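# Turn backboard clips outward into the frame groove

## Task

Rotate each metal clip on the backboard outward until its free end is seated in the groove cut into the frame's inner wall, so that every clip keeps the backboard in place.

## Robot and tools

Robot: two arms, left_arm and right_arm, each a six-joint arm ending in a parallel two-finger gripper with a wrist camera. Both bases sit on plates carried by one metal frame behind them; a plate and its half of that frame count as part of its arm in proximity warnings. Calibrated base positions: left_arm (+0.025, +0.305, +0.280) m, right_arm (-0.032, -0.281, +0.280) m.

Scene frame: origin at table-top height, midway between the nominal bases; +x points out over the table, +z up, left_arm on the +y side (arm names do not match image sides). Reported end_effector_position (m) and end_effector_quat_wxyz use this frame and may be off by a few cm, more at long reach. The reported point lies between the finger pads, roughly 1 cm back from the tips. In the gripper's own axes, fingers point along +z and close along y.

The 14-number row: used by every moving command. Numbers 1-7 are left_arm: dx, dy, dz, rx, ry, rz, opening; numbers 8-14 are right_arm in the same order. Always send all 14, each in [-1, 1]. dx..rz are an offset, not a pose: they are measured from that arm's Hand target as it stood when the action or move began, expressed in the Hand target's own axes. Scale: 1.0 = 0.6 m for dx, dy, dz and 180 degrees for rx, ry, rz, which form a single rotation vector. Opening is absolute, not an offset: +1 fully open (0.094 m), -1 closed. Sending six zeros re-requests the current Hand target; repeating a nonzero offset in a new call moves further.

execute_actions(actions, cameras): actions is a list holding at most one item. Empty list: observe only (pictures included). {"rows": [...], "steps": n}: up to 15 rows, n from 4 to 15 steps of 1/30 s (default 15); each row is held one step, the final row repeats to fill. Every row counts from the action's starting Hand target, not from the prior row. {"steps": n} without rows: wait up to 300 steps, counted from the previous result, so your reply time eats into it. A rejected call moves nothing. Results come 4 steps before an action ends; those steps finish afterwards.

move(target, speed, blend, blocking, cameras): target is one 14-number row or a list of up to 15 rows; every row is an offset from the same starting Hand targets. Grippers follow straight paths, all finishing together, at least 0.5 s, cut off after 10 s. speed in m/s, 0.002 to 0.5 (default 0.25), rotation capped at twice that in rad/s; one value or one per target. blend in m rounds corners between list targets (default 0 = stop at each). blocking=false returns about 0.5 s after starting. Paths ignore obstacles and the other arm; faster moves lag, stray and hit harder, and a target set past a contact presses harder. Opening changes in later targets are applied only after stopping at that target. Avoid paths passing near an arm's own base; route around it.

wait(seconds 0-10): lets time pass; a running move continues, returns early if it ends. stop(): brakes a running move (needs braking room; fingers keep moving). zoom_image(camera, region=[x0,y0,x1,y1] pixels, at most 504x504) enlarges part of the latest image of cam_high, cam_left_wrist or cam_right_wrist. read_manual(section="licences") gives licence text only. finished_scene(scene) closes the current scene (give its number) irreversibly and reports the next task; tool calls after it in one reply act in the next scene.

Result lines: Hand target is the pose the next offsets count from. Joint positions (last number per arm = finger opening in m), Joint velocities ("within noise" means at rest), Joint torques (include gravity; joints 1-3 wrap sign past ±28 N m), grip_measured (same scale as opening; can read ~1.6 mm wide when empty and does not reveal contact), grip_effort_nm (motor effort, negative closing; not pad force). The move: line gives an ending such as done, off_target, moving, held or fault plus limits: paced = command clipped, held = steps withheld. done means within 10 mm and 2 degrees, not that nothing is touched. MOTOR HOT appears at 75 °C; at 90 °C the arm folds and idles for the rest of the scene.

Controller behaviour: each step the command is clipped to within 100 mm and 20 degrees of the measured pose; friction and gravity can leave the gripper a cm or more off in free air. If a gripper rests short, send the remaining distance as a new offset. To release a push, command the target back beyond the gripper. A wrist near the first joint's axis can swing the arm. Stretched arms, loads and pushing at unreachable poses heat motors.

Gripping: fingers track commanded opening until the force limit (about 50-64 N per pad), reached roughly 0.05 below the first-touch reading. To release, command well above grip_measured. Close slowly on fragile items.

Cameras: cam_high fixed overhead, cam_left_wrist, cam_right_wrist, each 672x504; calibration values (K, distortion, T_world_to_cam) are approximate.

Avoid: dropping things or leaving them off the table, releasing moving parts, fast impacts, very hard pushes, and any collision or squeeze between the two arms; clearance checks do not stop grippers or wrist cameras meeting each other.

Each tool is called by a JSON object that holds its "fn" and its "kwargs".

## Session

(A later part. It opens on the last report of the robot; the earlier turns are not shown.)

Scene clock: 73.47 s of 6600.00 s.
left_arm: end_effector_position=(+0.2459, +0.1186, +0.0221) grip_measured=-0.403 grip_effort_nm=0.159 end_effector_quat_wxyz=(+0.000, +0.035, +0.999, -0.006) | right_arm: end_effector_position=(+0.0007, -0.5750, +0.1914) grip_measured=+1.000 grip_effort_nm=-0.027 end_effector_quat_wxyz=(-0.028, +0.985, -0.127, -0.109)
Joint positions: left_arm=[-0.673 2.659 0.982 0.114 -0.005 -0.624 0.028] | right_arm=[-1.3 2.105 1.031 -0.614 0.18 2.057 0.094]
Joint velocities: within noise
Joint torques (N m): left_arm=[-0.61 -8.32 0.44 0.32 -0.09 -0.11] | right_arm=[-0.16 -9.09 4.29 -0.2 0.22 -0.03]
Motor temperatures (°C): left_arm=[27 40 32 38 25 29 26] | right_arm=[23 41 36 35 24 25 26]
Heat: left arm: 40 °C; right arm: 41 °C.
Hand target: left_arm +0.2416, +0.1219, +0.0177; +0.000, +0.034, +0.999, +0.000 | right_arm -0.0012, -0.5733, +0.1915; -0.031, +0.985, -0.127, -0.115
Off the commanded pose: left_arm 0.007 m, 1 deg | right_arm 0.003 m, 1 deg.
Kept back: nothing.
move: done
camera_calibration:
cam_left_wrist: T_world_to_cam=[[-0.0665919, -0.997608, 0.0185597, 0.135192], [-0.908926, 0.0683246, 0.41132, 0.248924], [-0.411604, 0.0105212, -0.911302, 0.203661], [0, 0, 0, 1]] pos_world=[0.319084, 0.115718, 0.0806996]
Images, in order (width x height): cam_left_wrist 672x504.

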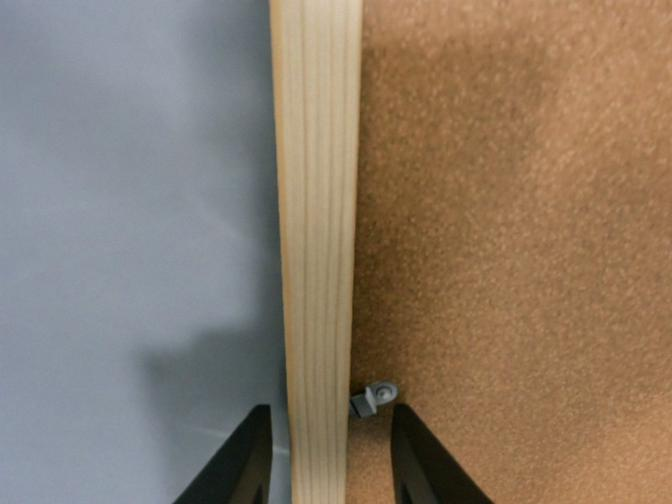

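{"fn": "move", "kwargs": {"target": [[0.003, 0, 0, 0, 0, 0, -0.4, 0,0,0,0,0,0,1]], "cameras": ["cam_left_wrist"], "speed": 0.05}}

{"fn": "zoom_image", "kwargs": {"camera": "cam_left_wrist", "region": [260, 340, 440, 460]}}

Scene clock: 74.40 s of 6600.00 s.
left_arm: end_effector_position=(+0.2467, +0.1167, +0.0221) grip_measured=-0.403 grip_effort_nm=0.159 end_effector_quat_wxyz=(+0.003, +0.034, +0.999, -0.008) | right_arm: end_effector_position=(+0.0007, -0.5750, +0.1914) grip_measured=+1.000 grip_effort_nm=-0.032 end_effector_quat_wxyz=(-0.028, +0.985, -0.127, -0.109)
Joint positions: left_arm=[-0.677 2.659 0.982 0.121 -0.005 -0.628 0.028] | right_arm=[-1.3 2.105 1.031 -0.614 0.18 2.057 0.094]
Joint velocities: within noise
Joint torques (N m): left_arm=[-0.65 -8.4 0.01 0.32 -0.1 -0.11] | right_arm=[-0.2 -9.06 4.41 -0.17 0.2 0.01]
Motor temperatures (°C): left_arm=[27 40 32 38 25 29 26] | right_arm=[23 41 36 35 24 25 26]
Heat: left arm: 40 °C; right arm: 41 °C.
Hand target: left_arm +0.2398, +0.1220, +0.0177; +0.000, +0.034, +0.999, +0.000 | right_arm -0.0012, -0.5733, +0.1915; -0.031, +0.985, -0.127, -0.115
Off the commanded pose: left_arm 0.010 m, 1 deg | right_arm 0.003 m, 1 deg.
Kept back: nothing.
move: done
camera_calibration:
cam_left_wrist: T_world_to_cam=[[-0.0658464, -0.997568, 0.022867, 0.133038], [-0.911251, 0.0694545, 0.405953, 0.250285], [-0.406554, 0.00589301, -0.913608, 0.203364], [0, 0, 0, 1]] pos_world=[0.319511, 0.114133, 0.081149]
Images, in order (width x height): cam_left_wrist 672x504.

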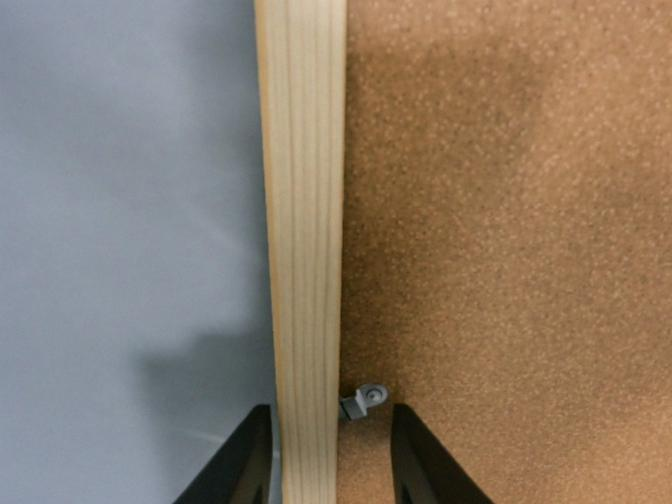

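Scaled by 2.800 from the camera's 672x504 image, which has a finer 960x720 frame.

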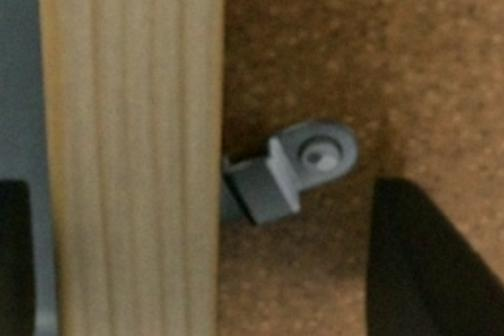

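{"fn": "move", "kwargs": {"target": [[0, 0, -0.01, 0, 0, 0, -0.05, 0,0,0,0,0,0,1],[0.005, 0, -0.03, 0, 0, 0, -0.05, 0,0,0,0,0,0,1],[-0.0116, 0, 0, 0, 0, 0, -0.05, 0,0,0,0,0,0,1]], "cameras": ["cam_left_wrist"], "speed": 0.12}}

{"fn": "zoom_image", "kwargs": {"camera": "cam_left_wrist", "region": [260, 340, 440, 460]}}

Scene clock: 76.17 s of 6600.00 s.
left_arm: end_effector_position=(+0.2480, +0.1169, +0.0223) grip_measured=-0.053 grip_effort_nm=0.154 end_effector_quat_wxyz=(+0.003, +0.032, +0.999, -0.007) | right_arm: end_effector_position=(+0.0007, -0.5750, +0.1914) grip_measured=+1.000 grip_effort_nm=-0.037 end_effector_quat_wxyz=(-0.028, +0.985, -0.127, -0.109)
Joint positions: left_arm=[-0.674 2.659 0.987 0.114 -0.005 -0.629 0.045] | right_arm=[-1.3 2.105 1.031 -0.614 0.18 2.057 0.094]
Joint velocities: within noise
Joint torques (N m): left_arm=[0.23 -8.24 1.39 0.22 -0.1 0.01] | right_arm=[-0.12 -8.87 4.22 -0.21 0.22 0.01]
Motor temperatures (°C): left_arm=[27 40 32 38 25 29 26] | right_arm=[23 41 36 35 24 25 26]
Heat: left arm: 40 °C; right arm: 41 °C.
Hand target: left_arm +0.2468, +0.1216, +0.0177; +0.000, +0.034, +0.999, +0.000 | right_arm -0.0012, -0.5733, +0.1915; -0.031, +0.985, -0.127, -0.115
Off the commanded pose: left_arm 0.007 m, 1 deg | right_arm 0.003 m, 1 deg.
Kept back: nothing.
move: done
camera_calibration:
cam_left_wrist: T_world_to_cam=[[-0.0616542, -0.997863, 0.0216386, 0.132301], [-0.911136, 0.0651198, 0.406929, 0.25182], [-0.407468, 0.00537314, -0.913203, 0.204406], [0, 0, 0, 1]] pos_world=[0.320888, 0.114522, 0.0813289]
Images, in order (width x height): cam_left_wrist 672x504.

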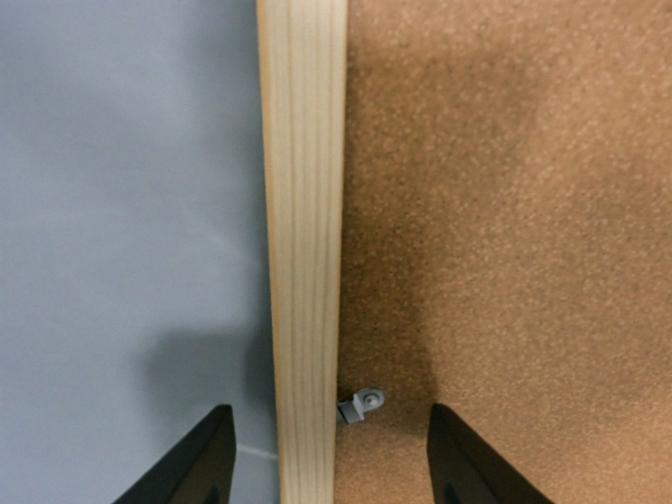

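Scaled by 2.800 from the camera's 672x504 image, which has a finer 960x720 frame.

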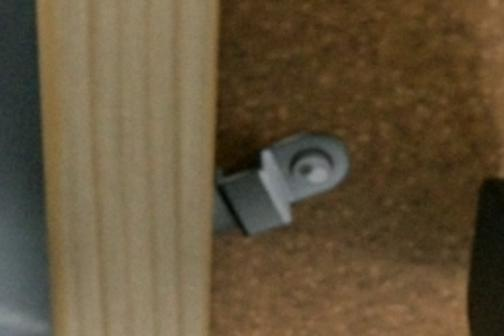

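{"fn": "move", "kwargs": {"target": [[0, 0, -0.025, 0, 0, 0, -0.05, 0,0,0,0,0,0,1],[0.0187, -0.021, -0.0417, 0, 0, 0, -0.05, 0,0,0,0,0,0,1],[0.0005, 0, 0, 0, 0, 0, -0.05, 0,0,0,0,0,0,1]], "cameras": ["cam_left_wrist"], "speed": 0.15}}

{"fn": "zoom_image", "kwargs": {"camera": "cam_left_wrist", "region": [260, 340, 440, 460]}}

Scene clock: 77.50 s of 6600.00 s.
left_arm: end_effector_position=(+0.2437, +0.1229, +0.0213) grip_measured=-0.053 grip_effort_nm=0.164 end_effector_quat_wxyz=(-0.005, +0.029, +1.000, +0.000) | right_arm: end_effector_position=(+0.0007, -0.5750, +0.1914) grip_measured=+1.000 grip_effort_nm=-0.032 end_effector_quat_wxyz=(-0.028, +0.985, -0.127, -0.109)
Joint positions: left_arm=[-0.668 2.662 0.982 0.101 -0.008 -0.631 0.045] | right_arm=[-1.3 2.105 1.031 -0.614 0.18 2.057 0.094]
Joint velocities: within noise
Joint torques (N m): left_arm=[-0.27 -8.34 1.69 0.31 -0.07 0.03] | right_arm=[-0.21 -8.96 4.3 -0.17 0.21 -0.04]
Motor temperatures (°C): left_arm=[27 40 32 38 25 29 26] | right_arm=[23 41 36 35 24 25 26]
Heat: left arm: 40 °C; right arm: 41 °C.
Hand target: left_arm +0.2465, +0.1215, +0.0177; +0.000, +0.034, +0.999, +0.000 | right_arm -0.0012, -0.5733, +0.1915; -0.031, +0.985, -0.127, -0.115
Off the commanded pose: left_arm 0.005 m, 1 deg | right_arm 0.003 m, 1 deg.
Kept back: nothing.
move: done
camera_calibration:
cam_left_wrist: T_world_to_cam=[[-0.0544938, -0.99849, 0.00688064, 0.136738], [-0.905179, 0.0523078, 0.4218, 0.24776], [-0.421524, 0.0167573, -0.906663, 0.20358], [0, 0, 0, 1]] pos_world=[0.317532, 0.12016, 0.0791327]
Images, in order (width x height): cam_left_wrist 672x504.

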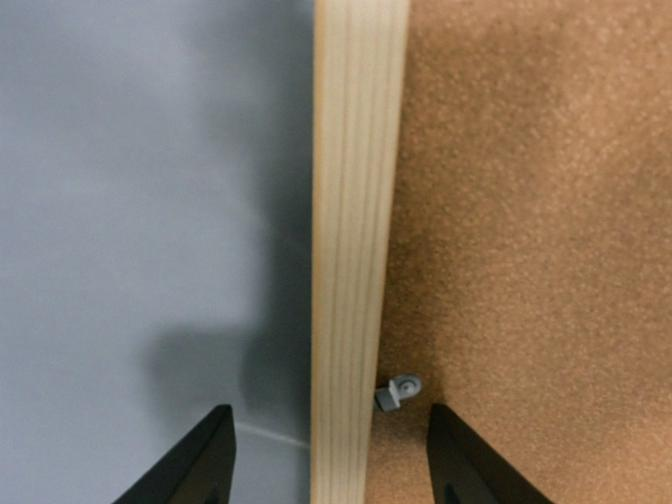

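Scaled by 2.800 from the camera's 672x504 image, which has a finer 960x720 frame.

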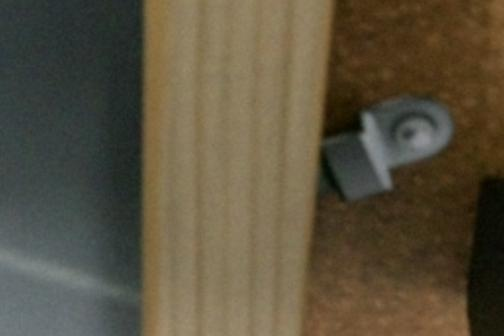

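{"fn": "move", "kwargs": {"target": [[0, 0, 0, 0, 0, 0, -0.5, 0,0,0,0,0,0,1]], "cameras": ["cam_left_wrist"]}}

{"fn": "move", "kwargs": {"target": [[0, 0, 0, 0, 0, 0, -0.68, 0,0,0,0,0,0,1]], "cameras": ["cam_left_wrist"]}}

{"fn": "zoom_image", "kwargs": {"camera": "cam_left_wrist", "region": [260, 340, 440, 460]}}

Scene clock: 78.47 s of 6600.00 s.
left_arm: end_effector_position=(+0.2442, +0.1223, +0.0213) grip_measured=-0.497 grip_effort_nm=-0.115 end_effector_quat_wxyz=(-0.004, +0.030, +1.000, -0.001) | right_arm: end_effector_position=(+0.0007, -0.5750, +0.1914) grip_measured=+1.000 grip_effort_nm=-0.037 end_effector_quat_wxyz=(-0.028, +0.985, -0.127, -0.109)
Joint positions: left_arm=[-0.668 2.662 0.982 0.104 -0.007 -0.628 0.024] | right_arm=[-1.3 2.105 1.031 -0.614 0.18 2.057 0.094]
Joint velocities: within noise
Joint torques (N m): left_arm=[-0.25 -8.32 1.72 0.29 -0.08 0.02] | right_arm=[0.03 -9.03 4.29 -0.19 0.15 -0.05]
Motor temperatures (°C): left_arm=[27 40 32 38 25 29 26] | right_arm=[23 41 36 35 24 25 26]
Heat: left arm: 40 °C; right arm: 41 °C.
Hand target: left_arm +0.2465, +0.1215, +0.0177; +0.000, +0.034, +0.999, +0.000 | right_arm -0.0012, -0.5733, +0.1915; -0.031, +0.985, -0.127, -0.115
Off the commanded pose: left_arm 0.004 m, 1 deg | right_arm 0.003 m, 1 deg.
Kept back: nothing.
move: done
camera_calibration:
cam_left_wrist: T_world_to_cam=[[-0.0571276, -0.998323, 0.00932596, 0.136749], [-0.905825, 0.0557576, 0.419967, 0.24802], [-0.419782, 0.015544, -0.907492, 0.203537], [0, 0, 0, 1]] pos_world=[0.317916, 0.119527, 0.0792727]
Images, in order (width x height): cam_left_wrist 672x504.

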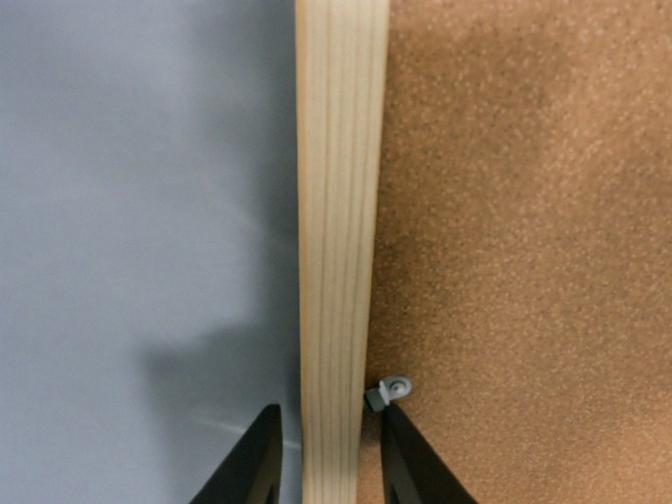

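Scene clock: 79.17 s of 6600.00 s.
left_arm: end_effector_position=(+0.2446, +0.1220, +0.0212) grip_measured=-0.677 grip_effort_nm=-0.115 end_effector_quat_wxyz=(-0.004, +0.030, +1.000, -0.001) | right_arm: end_effector_position=(+0.0007, -0.5750, +0.1914) grip_measured=+1.000 grip_effort_nm=-0.032 end_effector_quat_wxyz=(-0.028, +0.985, -0.127, -0.109)
Joint positions: left_arm=[-0.668 2.662 0.983 0.105 -0.007 -0.628 0.015] | right_arm=[-1.3 2.105 1.031 -0.614 0.18 2.057 0.094]
Joint velocities: within noise
Joint torques (N m): left_arm=[-0.27 -8.35 1.63 0.28 -0.08 0.01] | right_arm=[-0.09 -9.13 4.31 -0.13 0.19 0.01]
Motor temperatures (°C): left_arm=[27 40 32 38 25 29 26] | right_arm=[23 41 36 35 24 25 26]
Heat: left arm: 40 °C; right arm: 41 °C.
Hand target: left_arm +0.2465, +0.1216, +0.0177; +0.000, +0.034, +0.999, +0.000 | right_arm -0.0012, -0.5733, +0.1915; -0.031, +0.985, -0.127, -0.115
Off the commanded pose: left_arm 0.004 m, 1 deg | right_arm 0.003 m, 1 deg.
Kept back: nothing.
move: done
camera_calibration:
cam_left_wrist: T_world_to_cam=[[-0.0575031, -0.998296, 0.0099212, 0.136572], [-0.906401, 0.0563703, 0.418641, 0.248566], [-0.418487, 0.0150805, -0.908098, 0.203408], [0, 0, 0, 1]] pos_world=[0.318278, 0.11926, 0.0792998]
Images, in order (width x height): cam_left_wrist 672x504.

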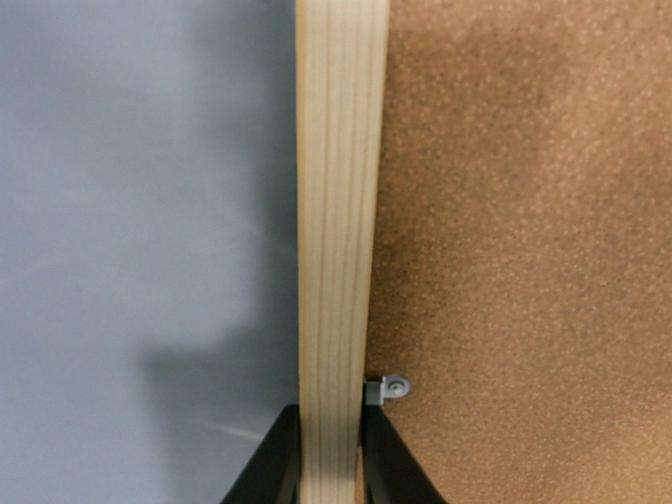

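Scaled by 2.800 from the camera's 672x504 image, which has a finer 960x720 frame.

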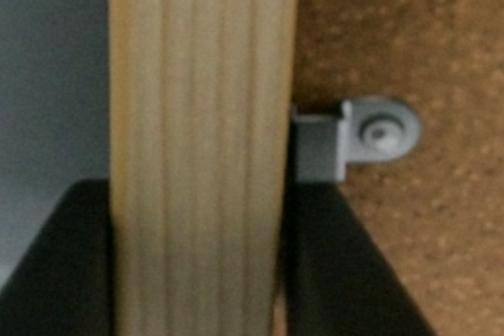

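{"fn": "move", "kwargs": {"target": [[0, 0, 0, 0, 0, 0, -0.4, 0,0,0,0,0,0,1],[0, 0, -0.062, 0, 0, 0, -0.05, 0,0,0,0,0,0,1],[-0.0068, -0.2595, -0.05, 0, 0, 0, -0.05, 0,0,0,0,0,0,1]], "cameras": ["cam_left_wrist"], "speed": 0.2}}

Scene clock: 83.47 s of 6600.00 s.
left_arm: end_effector_position=(+0.2398, -0.0368, +0.0524) grip_measured=-0.053 grip_effort_nm=0.154 end_effector_quat_wxyz=(+0.003, +0.039, +0.999, -0.008) | right_arm: end_effector_position=(+0.0007, -0.5750, +0.1914) grip_measured=+1.000 grip_effort_nm=-0.032 end_effector_quat_wxyz=(-0.028, +0.985, -0.127, -0.109)
Joint positions: left_arm=[-0.987 2.708 1.486 -0.335 -0.009 -0.93 0.045] | right_arm=[-1.3 2.105 1.031 -0.614 0.18 2.057 0.094]
Joint velocities: within noise
Joint torques (N m): left_arm=[-0.01 -10.77 4.55 0.12 -0.05 -0.11] | right_arm=[-0.2 -9.1 4.37 -0.16 0.23 -0.01]
Motor temperatures (°C): left_arm=[27 40 32 37 25 29 26] | right_arm=[23 41 36 35 24 25 26]
Heat: left arm: 40 °C; right arm: 41 °C.
Hand target: left_arm +0.2400, -0.0340, +0.0477; +0.000, +0.034, +0.999, +0.000 | right_arm -0.0012, -0.5733, +0.1915; -0.031, +0.985, -0.127, -0.115
Off the commanded pose: left_arm 0.005 m, 1 deg | right_arm 0.003 m, 1 deg.
Kept back: nothing.
move: done
camera_calibration:
cam_left_wrist: T_world_to_cam=[[-0.0741927, -0.996966, 0.0235544, -0.0192766], [-0.910755, 0.0773606, 0.405636, 0.242624], [-0.406227, 0.00864298, -0.913731, 0.229234], [0, 0, 0, 1]] pos_world=[0.312662, -0.0399689, 0.111495]
Images, in order (width x height): cam_left_wrist 672x504.

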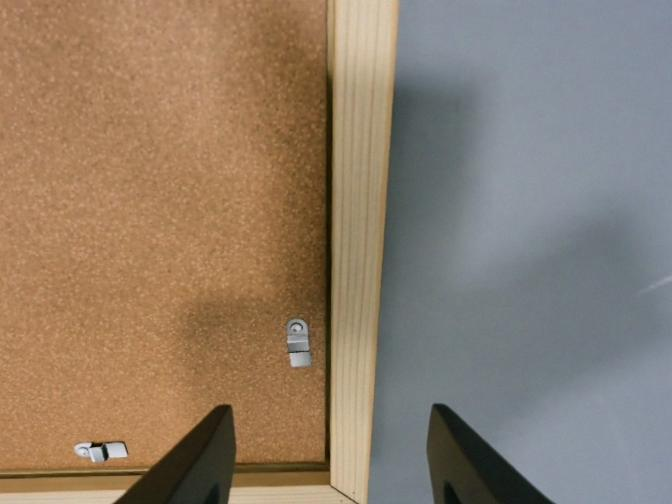

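{"fn": "move", "kwargs": {"target": [[0.0222, -0.030, 0.0078, 0, 0, 0, -0.05, 0,0,0,0,0,0,1],[0.0036, -0.0086, 0.0495, 0, 0, 0, -0.05, 0,0,0,0,0,0,1]], "cameras": ["cam_left_wrist"], "speed": 0.12}}

Scene clock: 84.90 s of 6600.00 s.
left_arm: end_effector_position=(+0.2348, -0.0372, +0.0237) grip_measured=-0.053 grip_effort_nm=0.159 end_effector_quat_wxyz=(-0.005, +0.030, +1.000, +0.001) | right_arm: end_effector_position=(+0.0007, -0.5750, +0.1914) grip_measured=+1.000 grip_effort_nm=-0.037 end_effector_quat_wxyz=(-0.028, +0.985, -0.127, -0.109)
Joint positions: left_arm=[-0.996 2.809 1.557 -0.33 -0.007 -0.956 0.045] | right_arm=[-1.3 2.105 1.031 -0.614 0.18 2.057 0.094]
Joint velocities: within noise
Joint torques (N m): left_arm=[-0.09 -10.74 4.33 0.3 -0.08 0.02] | right_arm=[-0.13 -9.05 4.42 -0.18 0.22 0.02]
Motor temperatures (°C): left_arm=[27 40 32 37 25 29 26] | right_arm=[23 41 36 35 24 25 26]
Heat: left arm: 40 °C; right arm: 41 °C.
Hand target: left_arm +0.2374, -0.0390, +0.0180; +0.000, +0.034, +0.999, +0.000 | right_arm -0.0012, -0.5733, +0.1915; -0.031, +0.985, -0.127, -0.115
Off the commanded pose: left_arm 0.007 m, 1 deg | right_arm 0.003 m, 1 deg.
Kept back: nothing.
move: done
camera_calibration:
cam_left_wrist: T_world_to_cam=[[-0.0571851, -0.99835, 0.00513869, -0.0229932], [-0.905673, 0.0540411, 0.42052, 0.247311], [-0.420104, 0.0193935, -0.907269, 0.204497], [0, 0, 0, 1]] pos_world=[0.308578, -0.0402861, 0.0816528]
Images, in order (width x height): cam_left_wrist 672x504.

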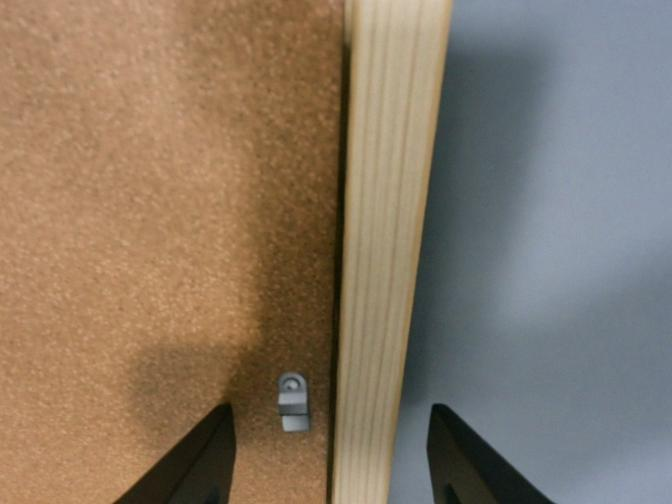

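{"fn": "move", "kwargs": {"target": [[0, 0, -0.02, 0, 0, 0, -0.05, 0,0,0,0,0,0,1],[0.018, -0.0297, -0.0417, 0, 0, 0, -0.05, 0,0,0,0,0,0,1],[-0.0005, -0.0083, 0, 0, 0, 0, -0.05, 0,0,0,0,0,0,1]], "cameras": ["cam_left_wrist"], "speed": 0.12}}

Scene clock: 86.27 s of 6600.00 s.
left_arm: end_effector_position=(+0.2359, -0.0418, +0.0237) grip_measured=-0.053 grip_effort_nm=0.159 end_effector_quat_wxyz=(-0.004, +0.029, +1.000, +0.001) | right_arm: end_effector_position=(+0.0007, -0.5750, +0.1914) grip_measured=+1.000 grip_effort_nm=-0.032 end_effector_quat_wxyz=(-0.028, +0.985, -0.127, -0.109)
Joint positions: left_arm=[-1 2.817 1.582 -0.345 -0.007 -0.963 0.045] | right_arm=[-1.3 2.105 1.031 -0.614 0.18 2.057 0.094]
Joint velocities: within noise
Joint torques (N m): left_arm=[-0.36 -10.84 4.48 0.29 -0.07 0.03] | right_arm=[-0.09 -8.94 4.18 -0.15 0.19 0.02]
Motor temperatures (°C): left_arm=[27 40 32 37 25 29 26] | right_arm=[23 41 36 35 24 25 26]
Heat: left arm: 40 °C; right arm: 41 °C.
Hand target: left_arm +0.2375, -0.0440, +0.0180; +0.000, +0.034, +0.999, +0.000 | right_arm -0.0012, -0.5733, +0.1915; -0.031, +0.985, -0.127, -0.115
Off the commanded pose: left_arm 0.006 m, 1 deg | right_arm 0.003 m, 1 deg.
Kept back: nothing.
move: done
camera_calibration:
cam_left_wrist: T_world_to_cam=[[-0.0545116, -0.998496, 0.00583658, -0.0281345], [-0.906225, 0.0519268, 0.419594, 0.248597], [-0.419266, 0.0175835, -0.907693, 0.204789], [0, 0, 0, 1]] pos_world=[0.309613, -0.044602, 0.0817401]
Images, in order (width x height): cam_left_wrist 672x504.

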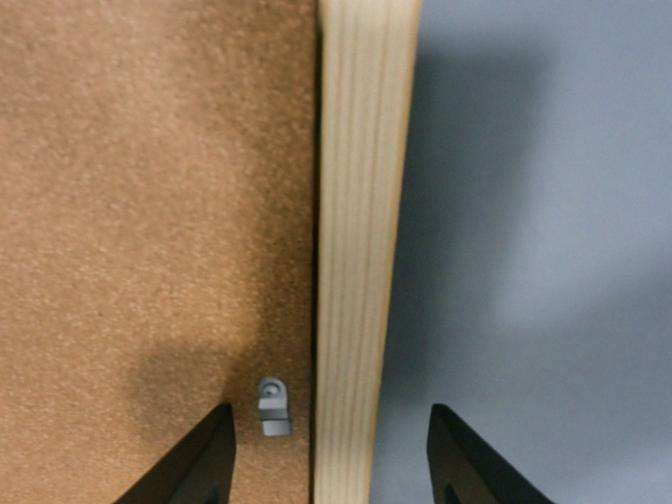

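{"fn": "move", "kwargs": {"target": [[0, 0, 0, 0, 0, 0, -0.5, 0,0,0,0,0,0,1]], "cameras": ["cam_left_wrist"]}}

{"fn": "zoom_image", "kwargs": {"camera": "cam_left_wrist", "region": [240, 340, 420, 460]}}

Scene clock: 87.20 s of 6600.00 s.
left_arm: end_effector_position=(+0.2362, -0.0408, +0.0237) grip_measured=-0.497 grip_effort_nm=-0.129 end_effector_quat_wxyz=(-0.003, +0.029, +1.000, +0.003) | right_arm: end_effector_position=(+0.0007, -0.5750, +0.1914) grip_measured=+1.000 grip_effort_nm=-0.037 end_effector_quat_wxyz=(-0.028, +0.985, -0.127, -0.109)
Joint positions: left_arm=[-1 2.817 1.582 -0.348 -0.011 -0.962 0.024] | right_arm=[-1.3 2.105 1.031 -0.614 0.18 2.057 0.094]
Joint velocities: within noise
Joint torques (N m): left_arm=[-0.36 -10.82 4.45 0.3 -0.03 0.02] | right_arm=[-0.06 -9.06 4.42 -0.19 0.19 0]
Motor temperatures (°C): left_arm=[27 40 32 37 25 29 26] | right_arm=[23 41 36 35 24 25 26]
Heat: left arm: 40 °C; right arm: 41 °C.
Hand target: left_arm +0.2375, -0.0440, +0.0180; +0.000, +0.034, +0.999, +0.000 | right_arm -0.0012, -0.5733, +0.1915; -0.031, +0.985, -0.127, -0.115
Off the commanded pose: left_arm 0.007 m, 1 deg | right_arm 0.003 m, 1 deg.
Kept back: nothing.
move: done
camera_calibration:
cam_left_wrist: T_world_to_cam=[[-0.0557323, -0.998445, 0.000947943, -0.0266787], [-0.90699, 0.0510243, 0.41805, 0.248941], [-0.417448, 0.0224391, -0.908424, 0.204661], [0, 0, 0, 1]] pos_world=[0.309735, -0.0439316, 0.0818745]
Images, in order (width x height): cam_left_wrist 672x504.

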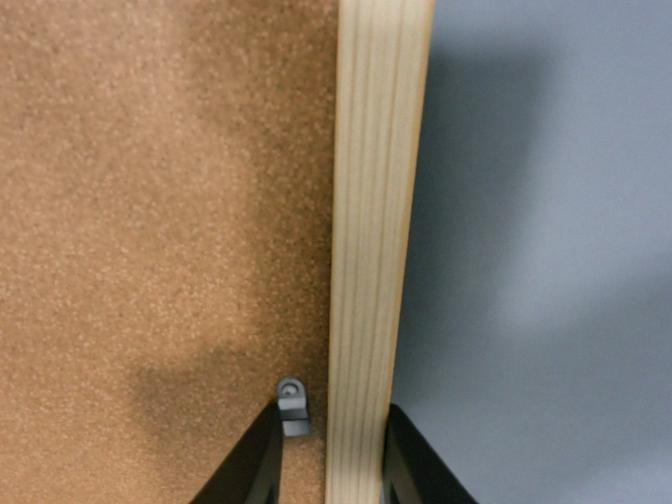

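Scaled by 2.800 from the camera's 672x504 image, which has a finer 960x720 frame.

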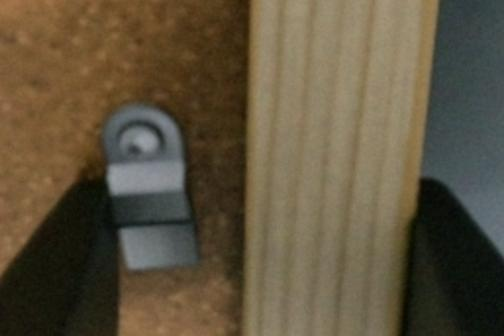

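{"fn": "move", "kwargs": {"target": [[0, 0, 0, 0, 0, 0, -0.58, 0,0,0,0,0,0,1]], "cameras": ["cam_left_wrist"]}}

{"fn": "zoom_image", "kwargs": {"camera": "cam_left_wrist", "region": [240, 340, 420, 460]}}

Scene clock: 88.13 s of 6600.00 s.
left_arm: end_effector_position=(+0.2363, -0.0417, +0.0237) grip_measured=-0.577 grip_effort_nm=-0.154 end_effector_quat_wxyz=(-0.003, +0.029, +1.000, +0.001) | right_arm: end_effector_position=(+0.0007, -0.5750, +0.1914) grip_measured=+1.000 grip_effort_nm=-0.032 end_effector_quat_wxyz=(-0.028, +0.985, -0.127, -0.109)
Joint positions: left_arm=[-1 2.817 1.582 -0.344 -0.009 -0.962 0.02] | right_arm=[-1.3 2.105 1.031 -0.614 0.18 2.057 0.094]
Joint velocities: within noise
Joint torques (N m): left_arm=[-0.34 -10.84 4.45 0.28 -0.04 0.03] | right_arm=[-0.2 -9.14 4.23 -0.22 0.22 -0.01]
Motor temperatures (°C): left_arm=[27 41 32 37 25 29 26] | right_arm=[23 41 36 35 24 25 26]
Heat: left arm: 41 °C; right arm: 41 °C.
Hand target: left_arm +0.2375, -0.0440, +0.0180; +0.000, +0.034, +0.999, +0.000 | right_arm -0.0012, -0.5733, +0.1915; -0.031, +0.985, -0.127, -0.115
Off the commanded pose: left_arm 0.006 m, 1 deg | right_arm 0.003 m, 1 deg.
Kept back: nothing.
move: done
camera_calibration:
cam_left_wrist: T_world_to_cam=[[-0.0556699, -0.998436, 0.00507306, -0.0277249], [-0.906928, 0.0526914, 0.417977, 0.249137], [-0.41759, 0.0186678, -0.908444, 0.204595], [0, 0, 0, 1]] pos_world=[0.309843, -0.0446283, 0.0818701]
Images, in order (width x height): cam_left_wrist 672x504.

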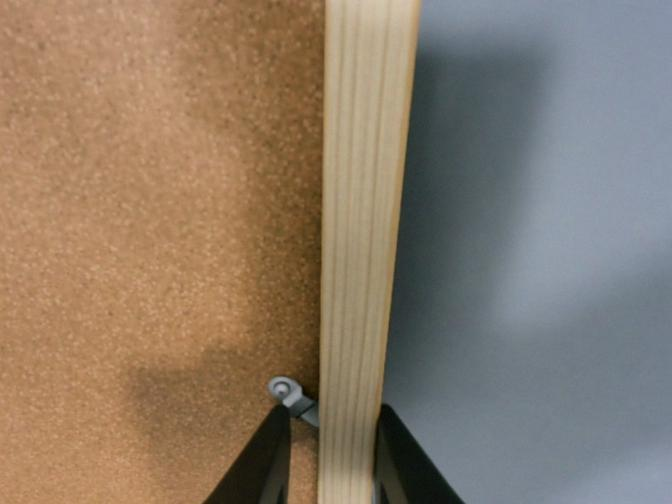

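Scaled by 2.800 from the camera's 672x504 image, which has a finer 960x720 frame.

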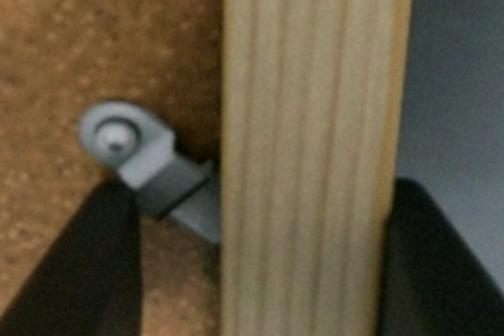

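{"fn": "move", "kwargs": {"target": [[0, 0, 0, 0, 0, 0, -0.68, 0,0,0,0,0,0,1]], "cameras": ["cam_left_wrist"]}}

{"fn": "zoom_image", "kwargs": {"camera": "cam_left_wrist", "region": [240, 340, 420, 460]}}

Scene clock: 89.07 s of 6600.00 s.
left_arm: end_effector_position=(+0.2364, -0.0428, +0.0237) grip_measured=-0.677 grip_effort_nm=-0.120 end_effector_quat_wxyz=(-0.003, +0.030, +1.000, -0.001) | right_arm: end_effector_position=(+0.0007, -0.5750, +0.1914) grip_measured=+1.000 grip_effort_nm=-0.032 end_effector_quat_wxyz=(-0.028, +0.985, -0.127, -0.109)
Joint positions: left_arm=[-1 2.817 1.582 -0.34 -0.006 -0.961 0.015] | right_arm=[-1.3 2.105 1.031 -0.614 0.18 2.057 0.094]
Joint velocities: within noise
Joint torques (N m): left_arm=[-0.34 -10.86 4.46 0.25 -0.08 0.02] | right_arm=[-0.06 -9.03 4.48 -0.16 0.17 -0.02]
Motor temperatures (°C): left_arm=[27 41 32 37 25 29 26] | right_arm=[23 41 36 35 24 25 26]
Heat: left arm: 41 °C; right arm: 41 °C.
Hand target: left_arm +0.2375, -0.0441, +0.0180; +0.000, +0.034, +0.999, +0.000 | right_arm -0.0012, -0.5733, +0.1915; -0.031, +0.985, -0.127, -0.115
Off the commanded pose: left_arm 0.006 m, 1 deg | right_arm 0.003 m, 1 deg.
Kept back: nothing.
move: done
camera_calibration:
cam_left_wrist: T_world_to_cam=[[-0.0559854, -0.998381, 0.0100449, -0.0288945], [-0.906877, 0.0550576, 0.417782, 0.249419], [-0.417659, 0.0142802, -0.908492, 0.204502], [0, 0, 0, 1]] pos_world=[0.309987, -0.0455005, 0.0818763]
Images, in order (width x height): cam_left_wrist 672x504.

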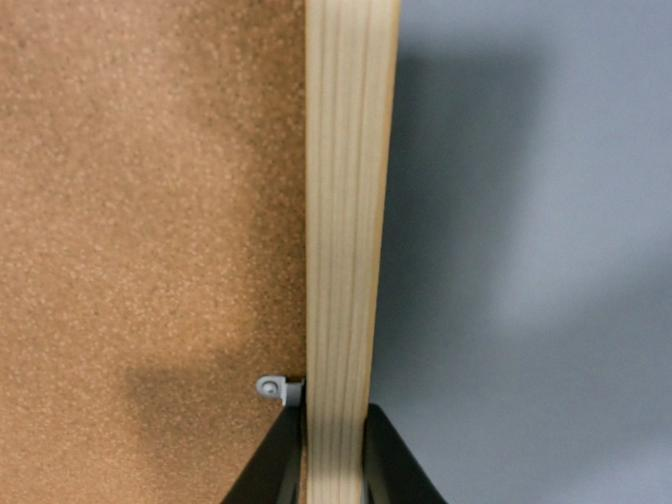

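Scaled by 2.800 from the camera's 672x504 image, which has a finer 960x720 frame.

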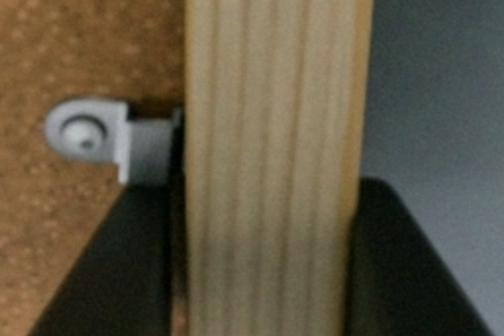

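{"fn": "move", "kwargs": {"target": [[0, 0, 0, 0, 0, 0, -0.4, 0,0,0,0,0,0,1],[0, 0, -0.05, 0, 0, 0, -0.05, 0,0,0,0,0,0,1],[-0.1578, -0.0212, -0.05, 0, 0, 0, -0.05, 0,0,0,0,0,0,1],[-0.1765, 0, -0.014, 0, 0, 0, -0.05, 0,0,0,0,0,0,1]], "cameras": ["cam_left_wrist"], "speed": [0.1,0.1,0.2,0.12]}}

Scene clock: 92.87 s of 6600.00 s.
left_arm: end_effector_position=(+0.3412, -0.0525, +0.0287) grip_measured=-0.053 grip_effort_nm=0.159 end_effector_quat_wxyz=(+0.000, +0.031, +1.000, -0.005) | right_arm: end_effector_position=(+0.0007, -0.5750, +0.1914) grip_measured=+1.000 grip_effort_nm=-0.037 end_effector_quat_wxyz=(-0.028, +0.985, -0.127, -0.109)
Joint positions: left_arm=[-0.823 2.994 2.064 -0.635 -0.007 -0.781 0.045] | right_arm=[-1.3 2.105 1.031 -0.614 0.18 2.057 0.094]
Joint velocities: within noise
Joint torques (N m): left_arm=[-0.02 -13.11 6.05 0.11 -0.08 0.02] | right_arm=[-0.21 -9.1 4.37 -0.2 0.2 0]
Motor temperatures (°C): left_arm=[27 41 32 37 25 29 26] | right_arm=[23 41 36 35 24 25 26]
Heat: left arm: 41 °C; right arm: 41 °C.
Hand target: left_arm +0.3432, -0.0512, +0.0266; +0.000, +0.034, +0.999, +0.000 | right_arm -0.0012, -0.5733, +0.1915; -0.031, +0.985, -0.127, -0.115
Off the commanded pose: left_arm 0.003 m, 1 deg | right_arm 0.003 m, 1 deg.
Kept back: nothing.
move: done
camera_calibration:
cam_left_wrist: T_world_to_cam=[[-0.0589814, -0.99811, 0.0172735, -0.0318586], [-0.909319, 0.0608582, 0.411625, 0.344251], [-0.411898, 0.00857109, -0.91119, 0.25071], [0, 0, 0, 1]] pos_world=[0.414422, -0.0548977, 0.0872925]
Images, in order (width x height): cam_left_wrist 672x504.

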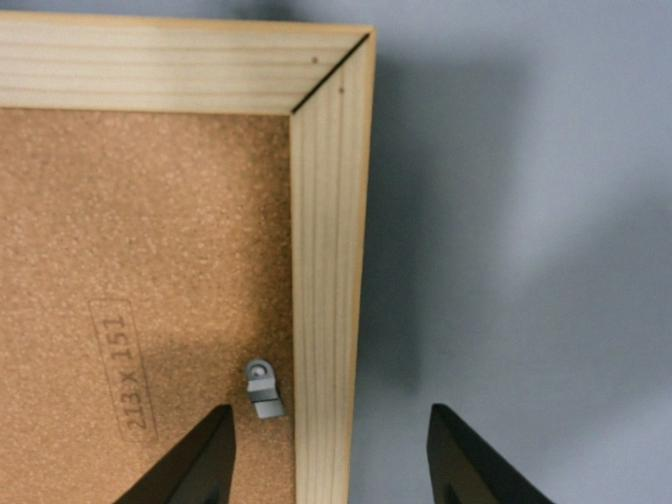

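{"fn": "move", "kwargs": {"target": [[0, 0, 0.008, 0, 0, 0, -0.05, 0,0,0,0,0,0,1]], "cameras": ["cam_left_wrist"], "speed": 0.08}}

{"fn": "zoom_image", "kwargs": {"camera": "cam_left_wrist", "region": [200, 320, 440, 480]}}

Scene clock: 93.80 s of 6600.00 s.
left_arm: end_effector_position=(+0.3414, -0.0528, +0.0265) grip_measured=-0.053 grip_effort_nm=0.159 end_effector_quat_wxyz=(+0.000, +0.032, +0.999, -0.005) | right_arm: end_effector_position=(+0.0007, -0.5750, +0.1914) grip_measured=+1.000 grip_effort_nm=-0.032 end_effector_quat_wxyz=(-0.028, +0.985, -0.127, -0.109)
Joint positions: left_arm=[-0.823 3.003 2.074 -0.636 -0.007 -0.78 0.045] | right_arm=[-1.3 2.105 1.031 -0.614 0.18 2.057 0.094]
Joint velocities: within noise
Joint torques (N m): left_arm=[-0.03 -12.55 6.24 0.12 -0.08 0.01] | right_arm=[-0.14 -9.02 4.36 -0.2 0.19 -0.04]
Motor temperatures (°C): left_arm=[27 41 32 37 25 29 26] | right_arm=[23 41 36 35 24 25 26]
Heat: left arm: 41 °C; right arm: 41 °C.
Hand target: left_arm +0.3431, -0.0511, +0.0216; +0.000, +0.034, +0.999, +0.000 | right_arm -0.0012, -0.5733, +0.1915; -0.031, +0.985, -0.127, -0.115
Off the commanded pose: left_arm 0.005 m, 1 deg | right_arm 0.003 m, 1 deg.
Kept back: nothing.
move: done
camera_calibration:
cam_left_wrist: T_world_to_cam=[[-0.0601247, -0.998046, 0.0170041, -0.0316961], [-0.909149, 0.0617863, 0.411863, 0.345334], [-0.412108, 0.00930386, -0.911087, 0.248957], [0, 0, 0, 1]] pos_world=[0.414651, -0.0552874, 0.0851301]
Images, in order (width x height): cam_left_wrist 672x504.

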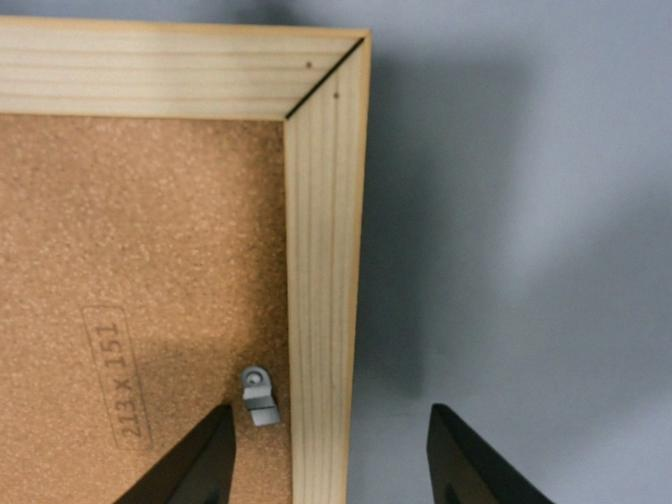

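Scaled by 2.100 from the camera's 672x504 image, which has a finer 960x720 frame.

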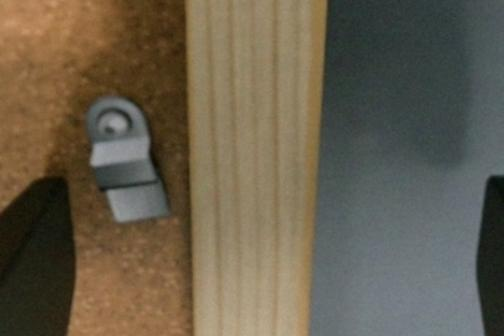

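{"fn": "move", "kwargs": {"target": [[0, 0, 0.004, 0, 0, 0, -0.05, 0,0,0,0,0,0,1]], "cameras": ["cam_left_wrist"], "speed": 0.08}}

Scene clock: 94.73 s of 6600.00 s.
left_arm: end_effector_position=(+0.3422, -0.0537, +0.0260) grip_measured=-0.053 grip_effort_nm=0.159 end_effector_quat_wxyz=(+0.001, +0.032, +0.999, -0.006) | right_arm: end_effector_position=(+0.0007, -0.5750, +0.1914) grip_measured=+1.000 grip_effort_nm=-0.037 end_effector_quat_wxyz=(-0.028, +0.985, -0.127, -0.109)
Joint positions: left_arm=[-0.823 3.007 2.081 -0.637 -0.007 -0.78 0.045] | right_arm=[-1.3 2.105 1.031 -0.614 0.18 2.057 0.094]
Joint velocities: within noise
Joint torques (N m): left_arm=[-0.01 -12.26 6.15 0.15 -0.08 0.02] | right_arm=[0.01 -9.05 4.23 -0.21 0.19 0]
Motor temperatures (°C): left_arm=[27 42 32 37 25 29 26] | right_arm=[23 41 36 35 24 25 26]
Heat: left arm: 42 °C; right arm: 41 °C.
Hand target: left_arm +0.3432, -0.0512, +0.0193; +0.000, +0.034, +0.999, +0.000 | right_arm -0.0012, -0.5733, +0.1915; -0.031, +0.985, -0.127, -0.115
Off the commanded pose: left_arm 0.007 m, 1 deg | right_arm 0.003 m, 1 deg.
Kept back: nothing.
move: done
camera_calibration:
cam_left_wrist: T_world_to_cam=[[-0.0601205, -0.998017, 0.0186179, -0.032587], [-0.909777, 0.0624603, 0.410372, 0.346611], [-0.410721, 0.00773365, -0.911728, 0.248299], [0, 0, 0, 1]] pos_world=[0.415361, -0.0560921, 0.0847483]
Images, in order (width x height): cam_left_wrist 672x504.

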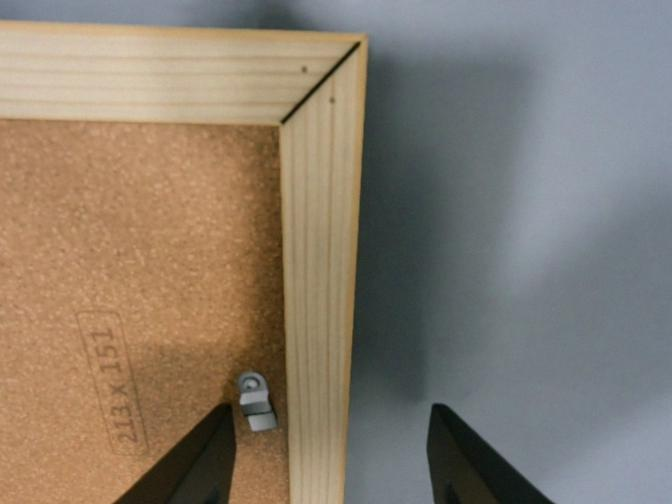

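{"fn": "move", "kwargs": {"target": [[0, 0, -0.003, 0, 0, 0, -0.05, 0,0,0,0,0,0,1],[0, 0, -0.003, 0, 0, 0, -0.55, 0,0,0,0,0,0,1]], "cameras": ["cam_left_wrist"]}}

{"fn": "zoom_image", "kwargs": {"camera": "cam_left_wrist", "region": [240, 340, 420, 460]}}

Scene clock: 100.13 s of 6600.00 s.
left_arm: end_effector_position=(+0.3414, -0.0515, +0.0259) grip_measured=-0.547 grip_effort_nm=-0.120 end_effector_quat_wxyz=(-0.001, +0.031, +1.000, -0.001) | right_arm: end_effector_position=(+0.0007, -0.5750, +0.1914) grip_measured=+1.000 grip_effort_nm=-0.037 end_effector_quat_wxyz=(-0.028, +0.985, -0.127, -0.109)
Joint positions: left_arm=[-0.822 3.007 2.081 -0.645 -0.011 -0.78 0.021] | right_arm=[-1.3 2.105 1.031 -0.614 0.18 2.057 0.094]
Joint velocities: within noise
Joint torques (N m): left_arm=[-0.08 -12.71 5.86 0.19 -0.04 0.03] | right_arm=[-0.16 -9.09 4.34 -0.18 0.18 -0.02]
Motor temperatures (°C): left_arm=[27 42 32 37 25 29 26] | right_arm=[23 41 35 34 24 25 25]
Heat: left arm: 42 °C; right arm: 41 °C.
Hand target: left_arm +0.3432, -0.0512, +0.0211; +0.000, +0.034, +0.999, +0.000 | right_arm -0.0012, -0.5733, +0.1915; -0.031, +0.985, -0.127, -0.115
Off the commanded pose: left_arm 0.005 m, 0 deg | right_arm 0.003 m, 1 deg.
Kept back: nothing.
move: done
camera_calibration:
cam_left_wrist: T_world_to_cam=[[-0.0597987, -0.998163, 0.00972365, -0.0303326], [-0.90856, 0.0584602, 0.413644, 0.345087], [-0.413452, 0.0159008, -0.910387, 0.249167], [0, 0, 0, 1]] pos_world=[0.414737, -0.0544127, 0.08439]
Images, in order (width x height): cam_left_wrist 672x504.

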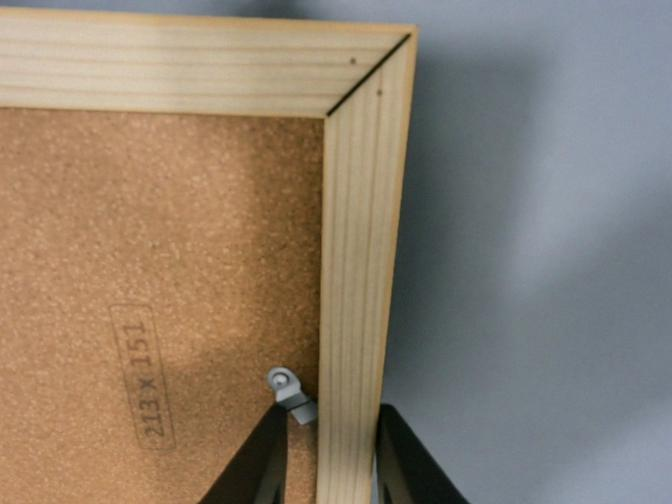

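Scaled by 2.800 from the camera's 672x504 image, which has a finer 960x720 frame.

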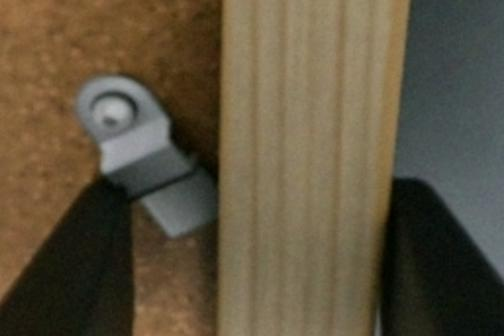

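{"fn": "move", "kwargs": {"target": [[0, 0, 0, 0, 0, 0, -0.68, 0,0,0,0,0,0,1]], "cameras": ["cam_left_wrist"]}}

{"fn": "zoom_image", "kwargs": {"camera": "cam_left_wrist", "region": [240, 340, 420, 460]}}

Scene clock: 101.07 s of 6600.00 s.
left_arm: end_effector_position=(+0.3413, -0.0518, +0.0259) grip_measured=-0.677 grip_effort_nm=-0.115 end_effector_quat_wxyz=(-0.001, +0.031, +1.000, -0.002) | right_arm: end_effector_position=(+0.0007, -0.5750, +0.1914) grip_measured=+1.000 grip_effort_nm=-0.037 end_effector_quat_wxyz=(-0.028, +0.985, -0.127, -0.109)
Joint positions: left_arm=[-0.822 3.007 2.081 -0.645 -0.009 -0.78 0.015] | right_arm=[-1.3 2.105 1.031 -0.614 0.18 2.057 0.094]
Joint velocities: within noise
Joint torques (N m): left_arm=[-0.08 -12.71 5.87 0.18 -0.05 0.01] | right_arm=[-0.17 -8.98 4.26 -0.22 0.2 0]
Motor temperatures (°C): left_arm=[27 42 32 37 25 29 26] | right_arm=[23 41 35 34 24 25 25]
Heat: left arm: 42 °C; right arm: 41 °C.
Hand target: left_arm +0.3432, -0.0512, +0.0211; +0.000, +0.034, +0.999, +0.000 | right_arm -0.0012, -0.5733, +0.1915; -0.031, +0.985, -0.127, -0.115
Off the commanded pose: left_arm 0.005 m, 0 deg | right_arm 0.003 m, 1 deg.
Kept back: nothing.
move: done
camera_calibration:
cam_left_wrist: T_world_to_cam=[[-0.059783, -0.998147, 0.0113434, -0.0307057], [-0.908299, 0.0591079, 0.414124, 0.344968], [-0.414027, 0.0144543, -0.91015, 0.249256], [0, 0, 0, 1]] pos_world=[0.414697, -0.054642, 0.0843494]
Images, in order (width x height): cam_left_wrist 672x504.

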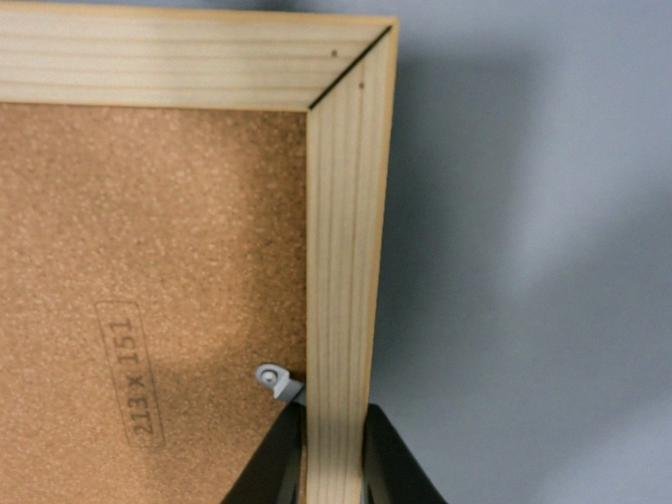

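Scaled by 2.800 from the camera's 672x504 image, which has a finer 960x720 frame.

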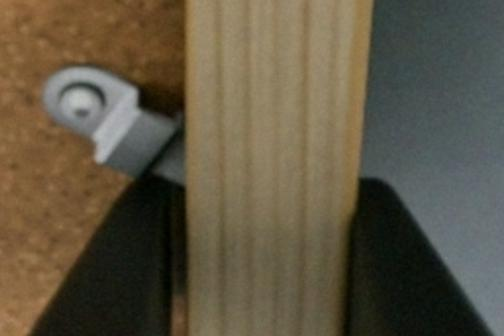

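{"fn": "move", "kwargs": {"target": [[0, 0, 0, 0, 0, 0, -0.4, 0,0,0,0,0,0,1],[0, 0, -0.03, 0, 0, 0, -0.05, 0,0,0,0,0,0,1],[0.0137, -0.021, -0.0417, 0, 0, 0, -0.05, 0,0,0,0,0,0,1],[-0.0053, 0, 0.0015, 0, 0, 0, -0.05, 0,0,0,0,0,0,1]], "cameras": ["cam_left_wrist"], "speed": [0.1,0.12,0.15,0.12]}}

Scene clock: 104.10 s of 6600.00 s.
left_arm: end_effector_position=(+0.3442, -0.0496, +0.0257) grip_measured=-0.053 grip_effort_nm=0.159 end_effector_quat_wxyz=(-0.004, +0.030, +1.000, +0.000) | right_arm: end_effector_position=(+0.0007, -0.5750, +0.1914) grip_measured=+1.000 grip_effort_nm=-0.037 end_effector_quat_wxyz=(-0.028, +0.985, -0.127, -0.109)
Joint positions: left_arm=[-0.815 3.016 2.1 -0.661 -0.009 -0.776 0.045] | right_arm=[-1.3 2.105 1.031 -0.614 0.18 2.057 0.094]
Joint velocities: within noise
Joint torques (N m): left_arm=[-0.29 -12.42 6.26 0.22 -0.05 0.03] | right_arm=[0.06 -8.99 4.41 -0.18 0.16 0.02]
Motor temperatures (°C): left_arm=[27 42 32 37 25 29 26] | right_arm=[23 41 35 34 24 25 25]
Heat: left arm: 42 °C; right arm: 41 °C.
Hand target: left_arm +0.3463, -0.0514, +0.0201; +0.000, +0.034, +0.999, +0.000 | right_arm -0.0012, -0.5733, +0.1915; -0.031, +0.985, -0.127, -0.115
Off the commanded pose: left_arm 0.006 m, 1 deg | right_arm 0.003 m, 1 deg.
Kept back: nothing.
move: done; target 2's new opening was sent with left_arm's hand 0.014 m and 0 deg from that target
camera_calibration:
cam_left_wrist: T_world_to_cam=[[-0.0560205, -0.998405, 0.007001, -0.0295649], [-0.906558, 0.0538025, 0.418638, 0.346538], [-0.418347, 0.0171055, -0.908126, 0.251769], [0, 0, 0, 1]] pos_world=[0.417828, -0.052469, 0.083771]
Images, in order (width x height): cam_left_wrist 672x504.

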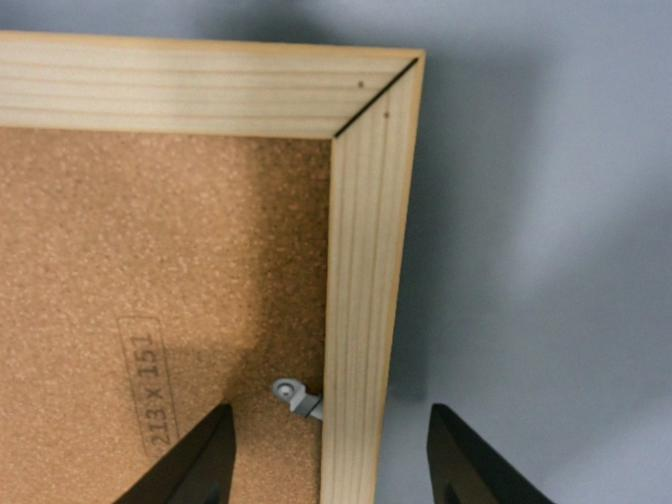

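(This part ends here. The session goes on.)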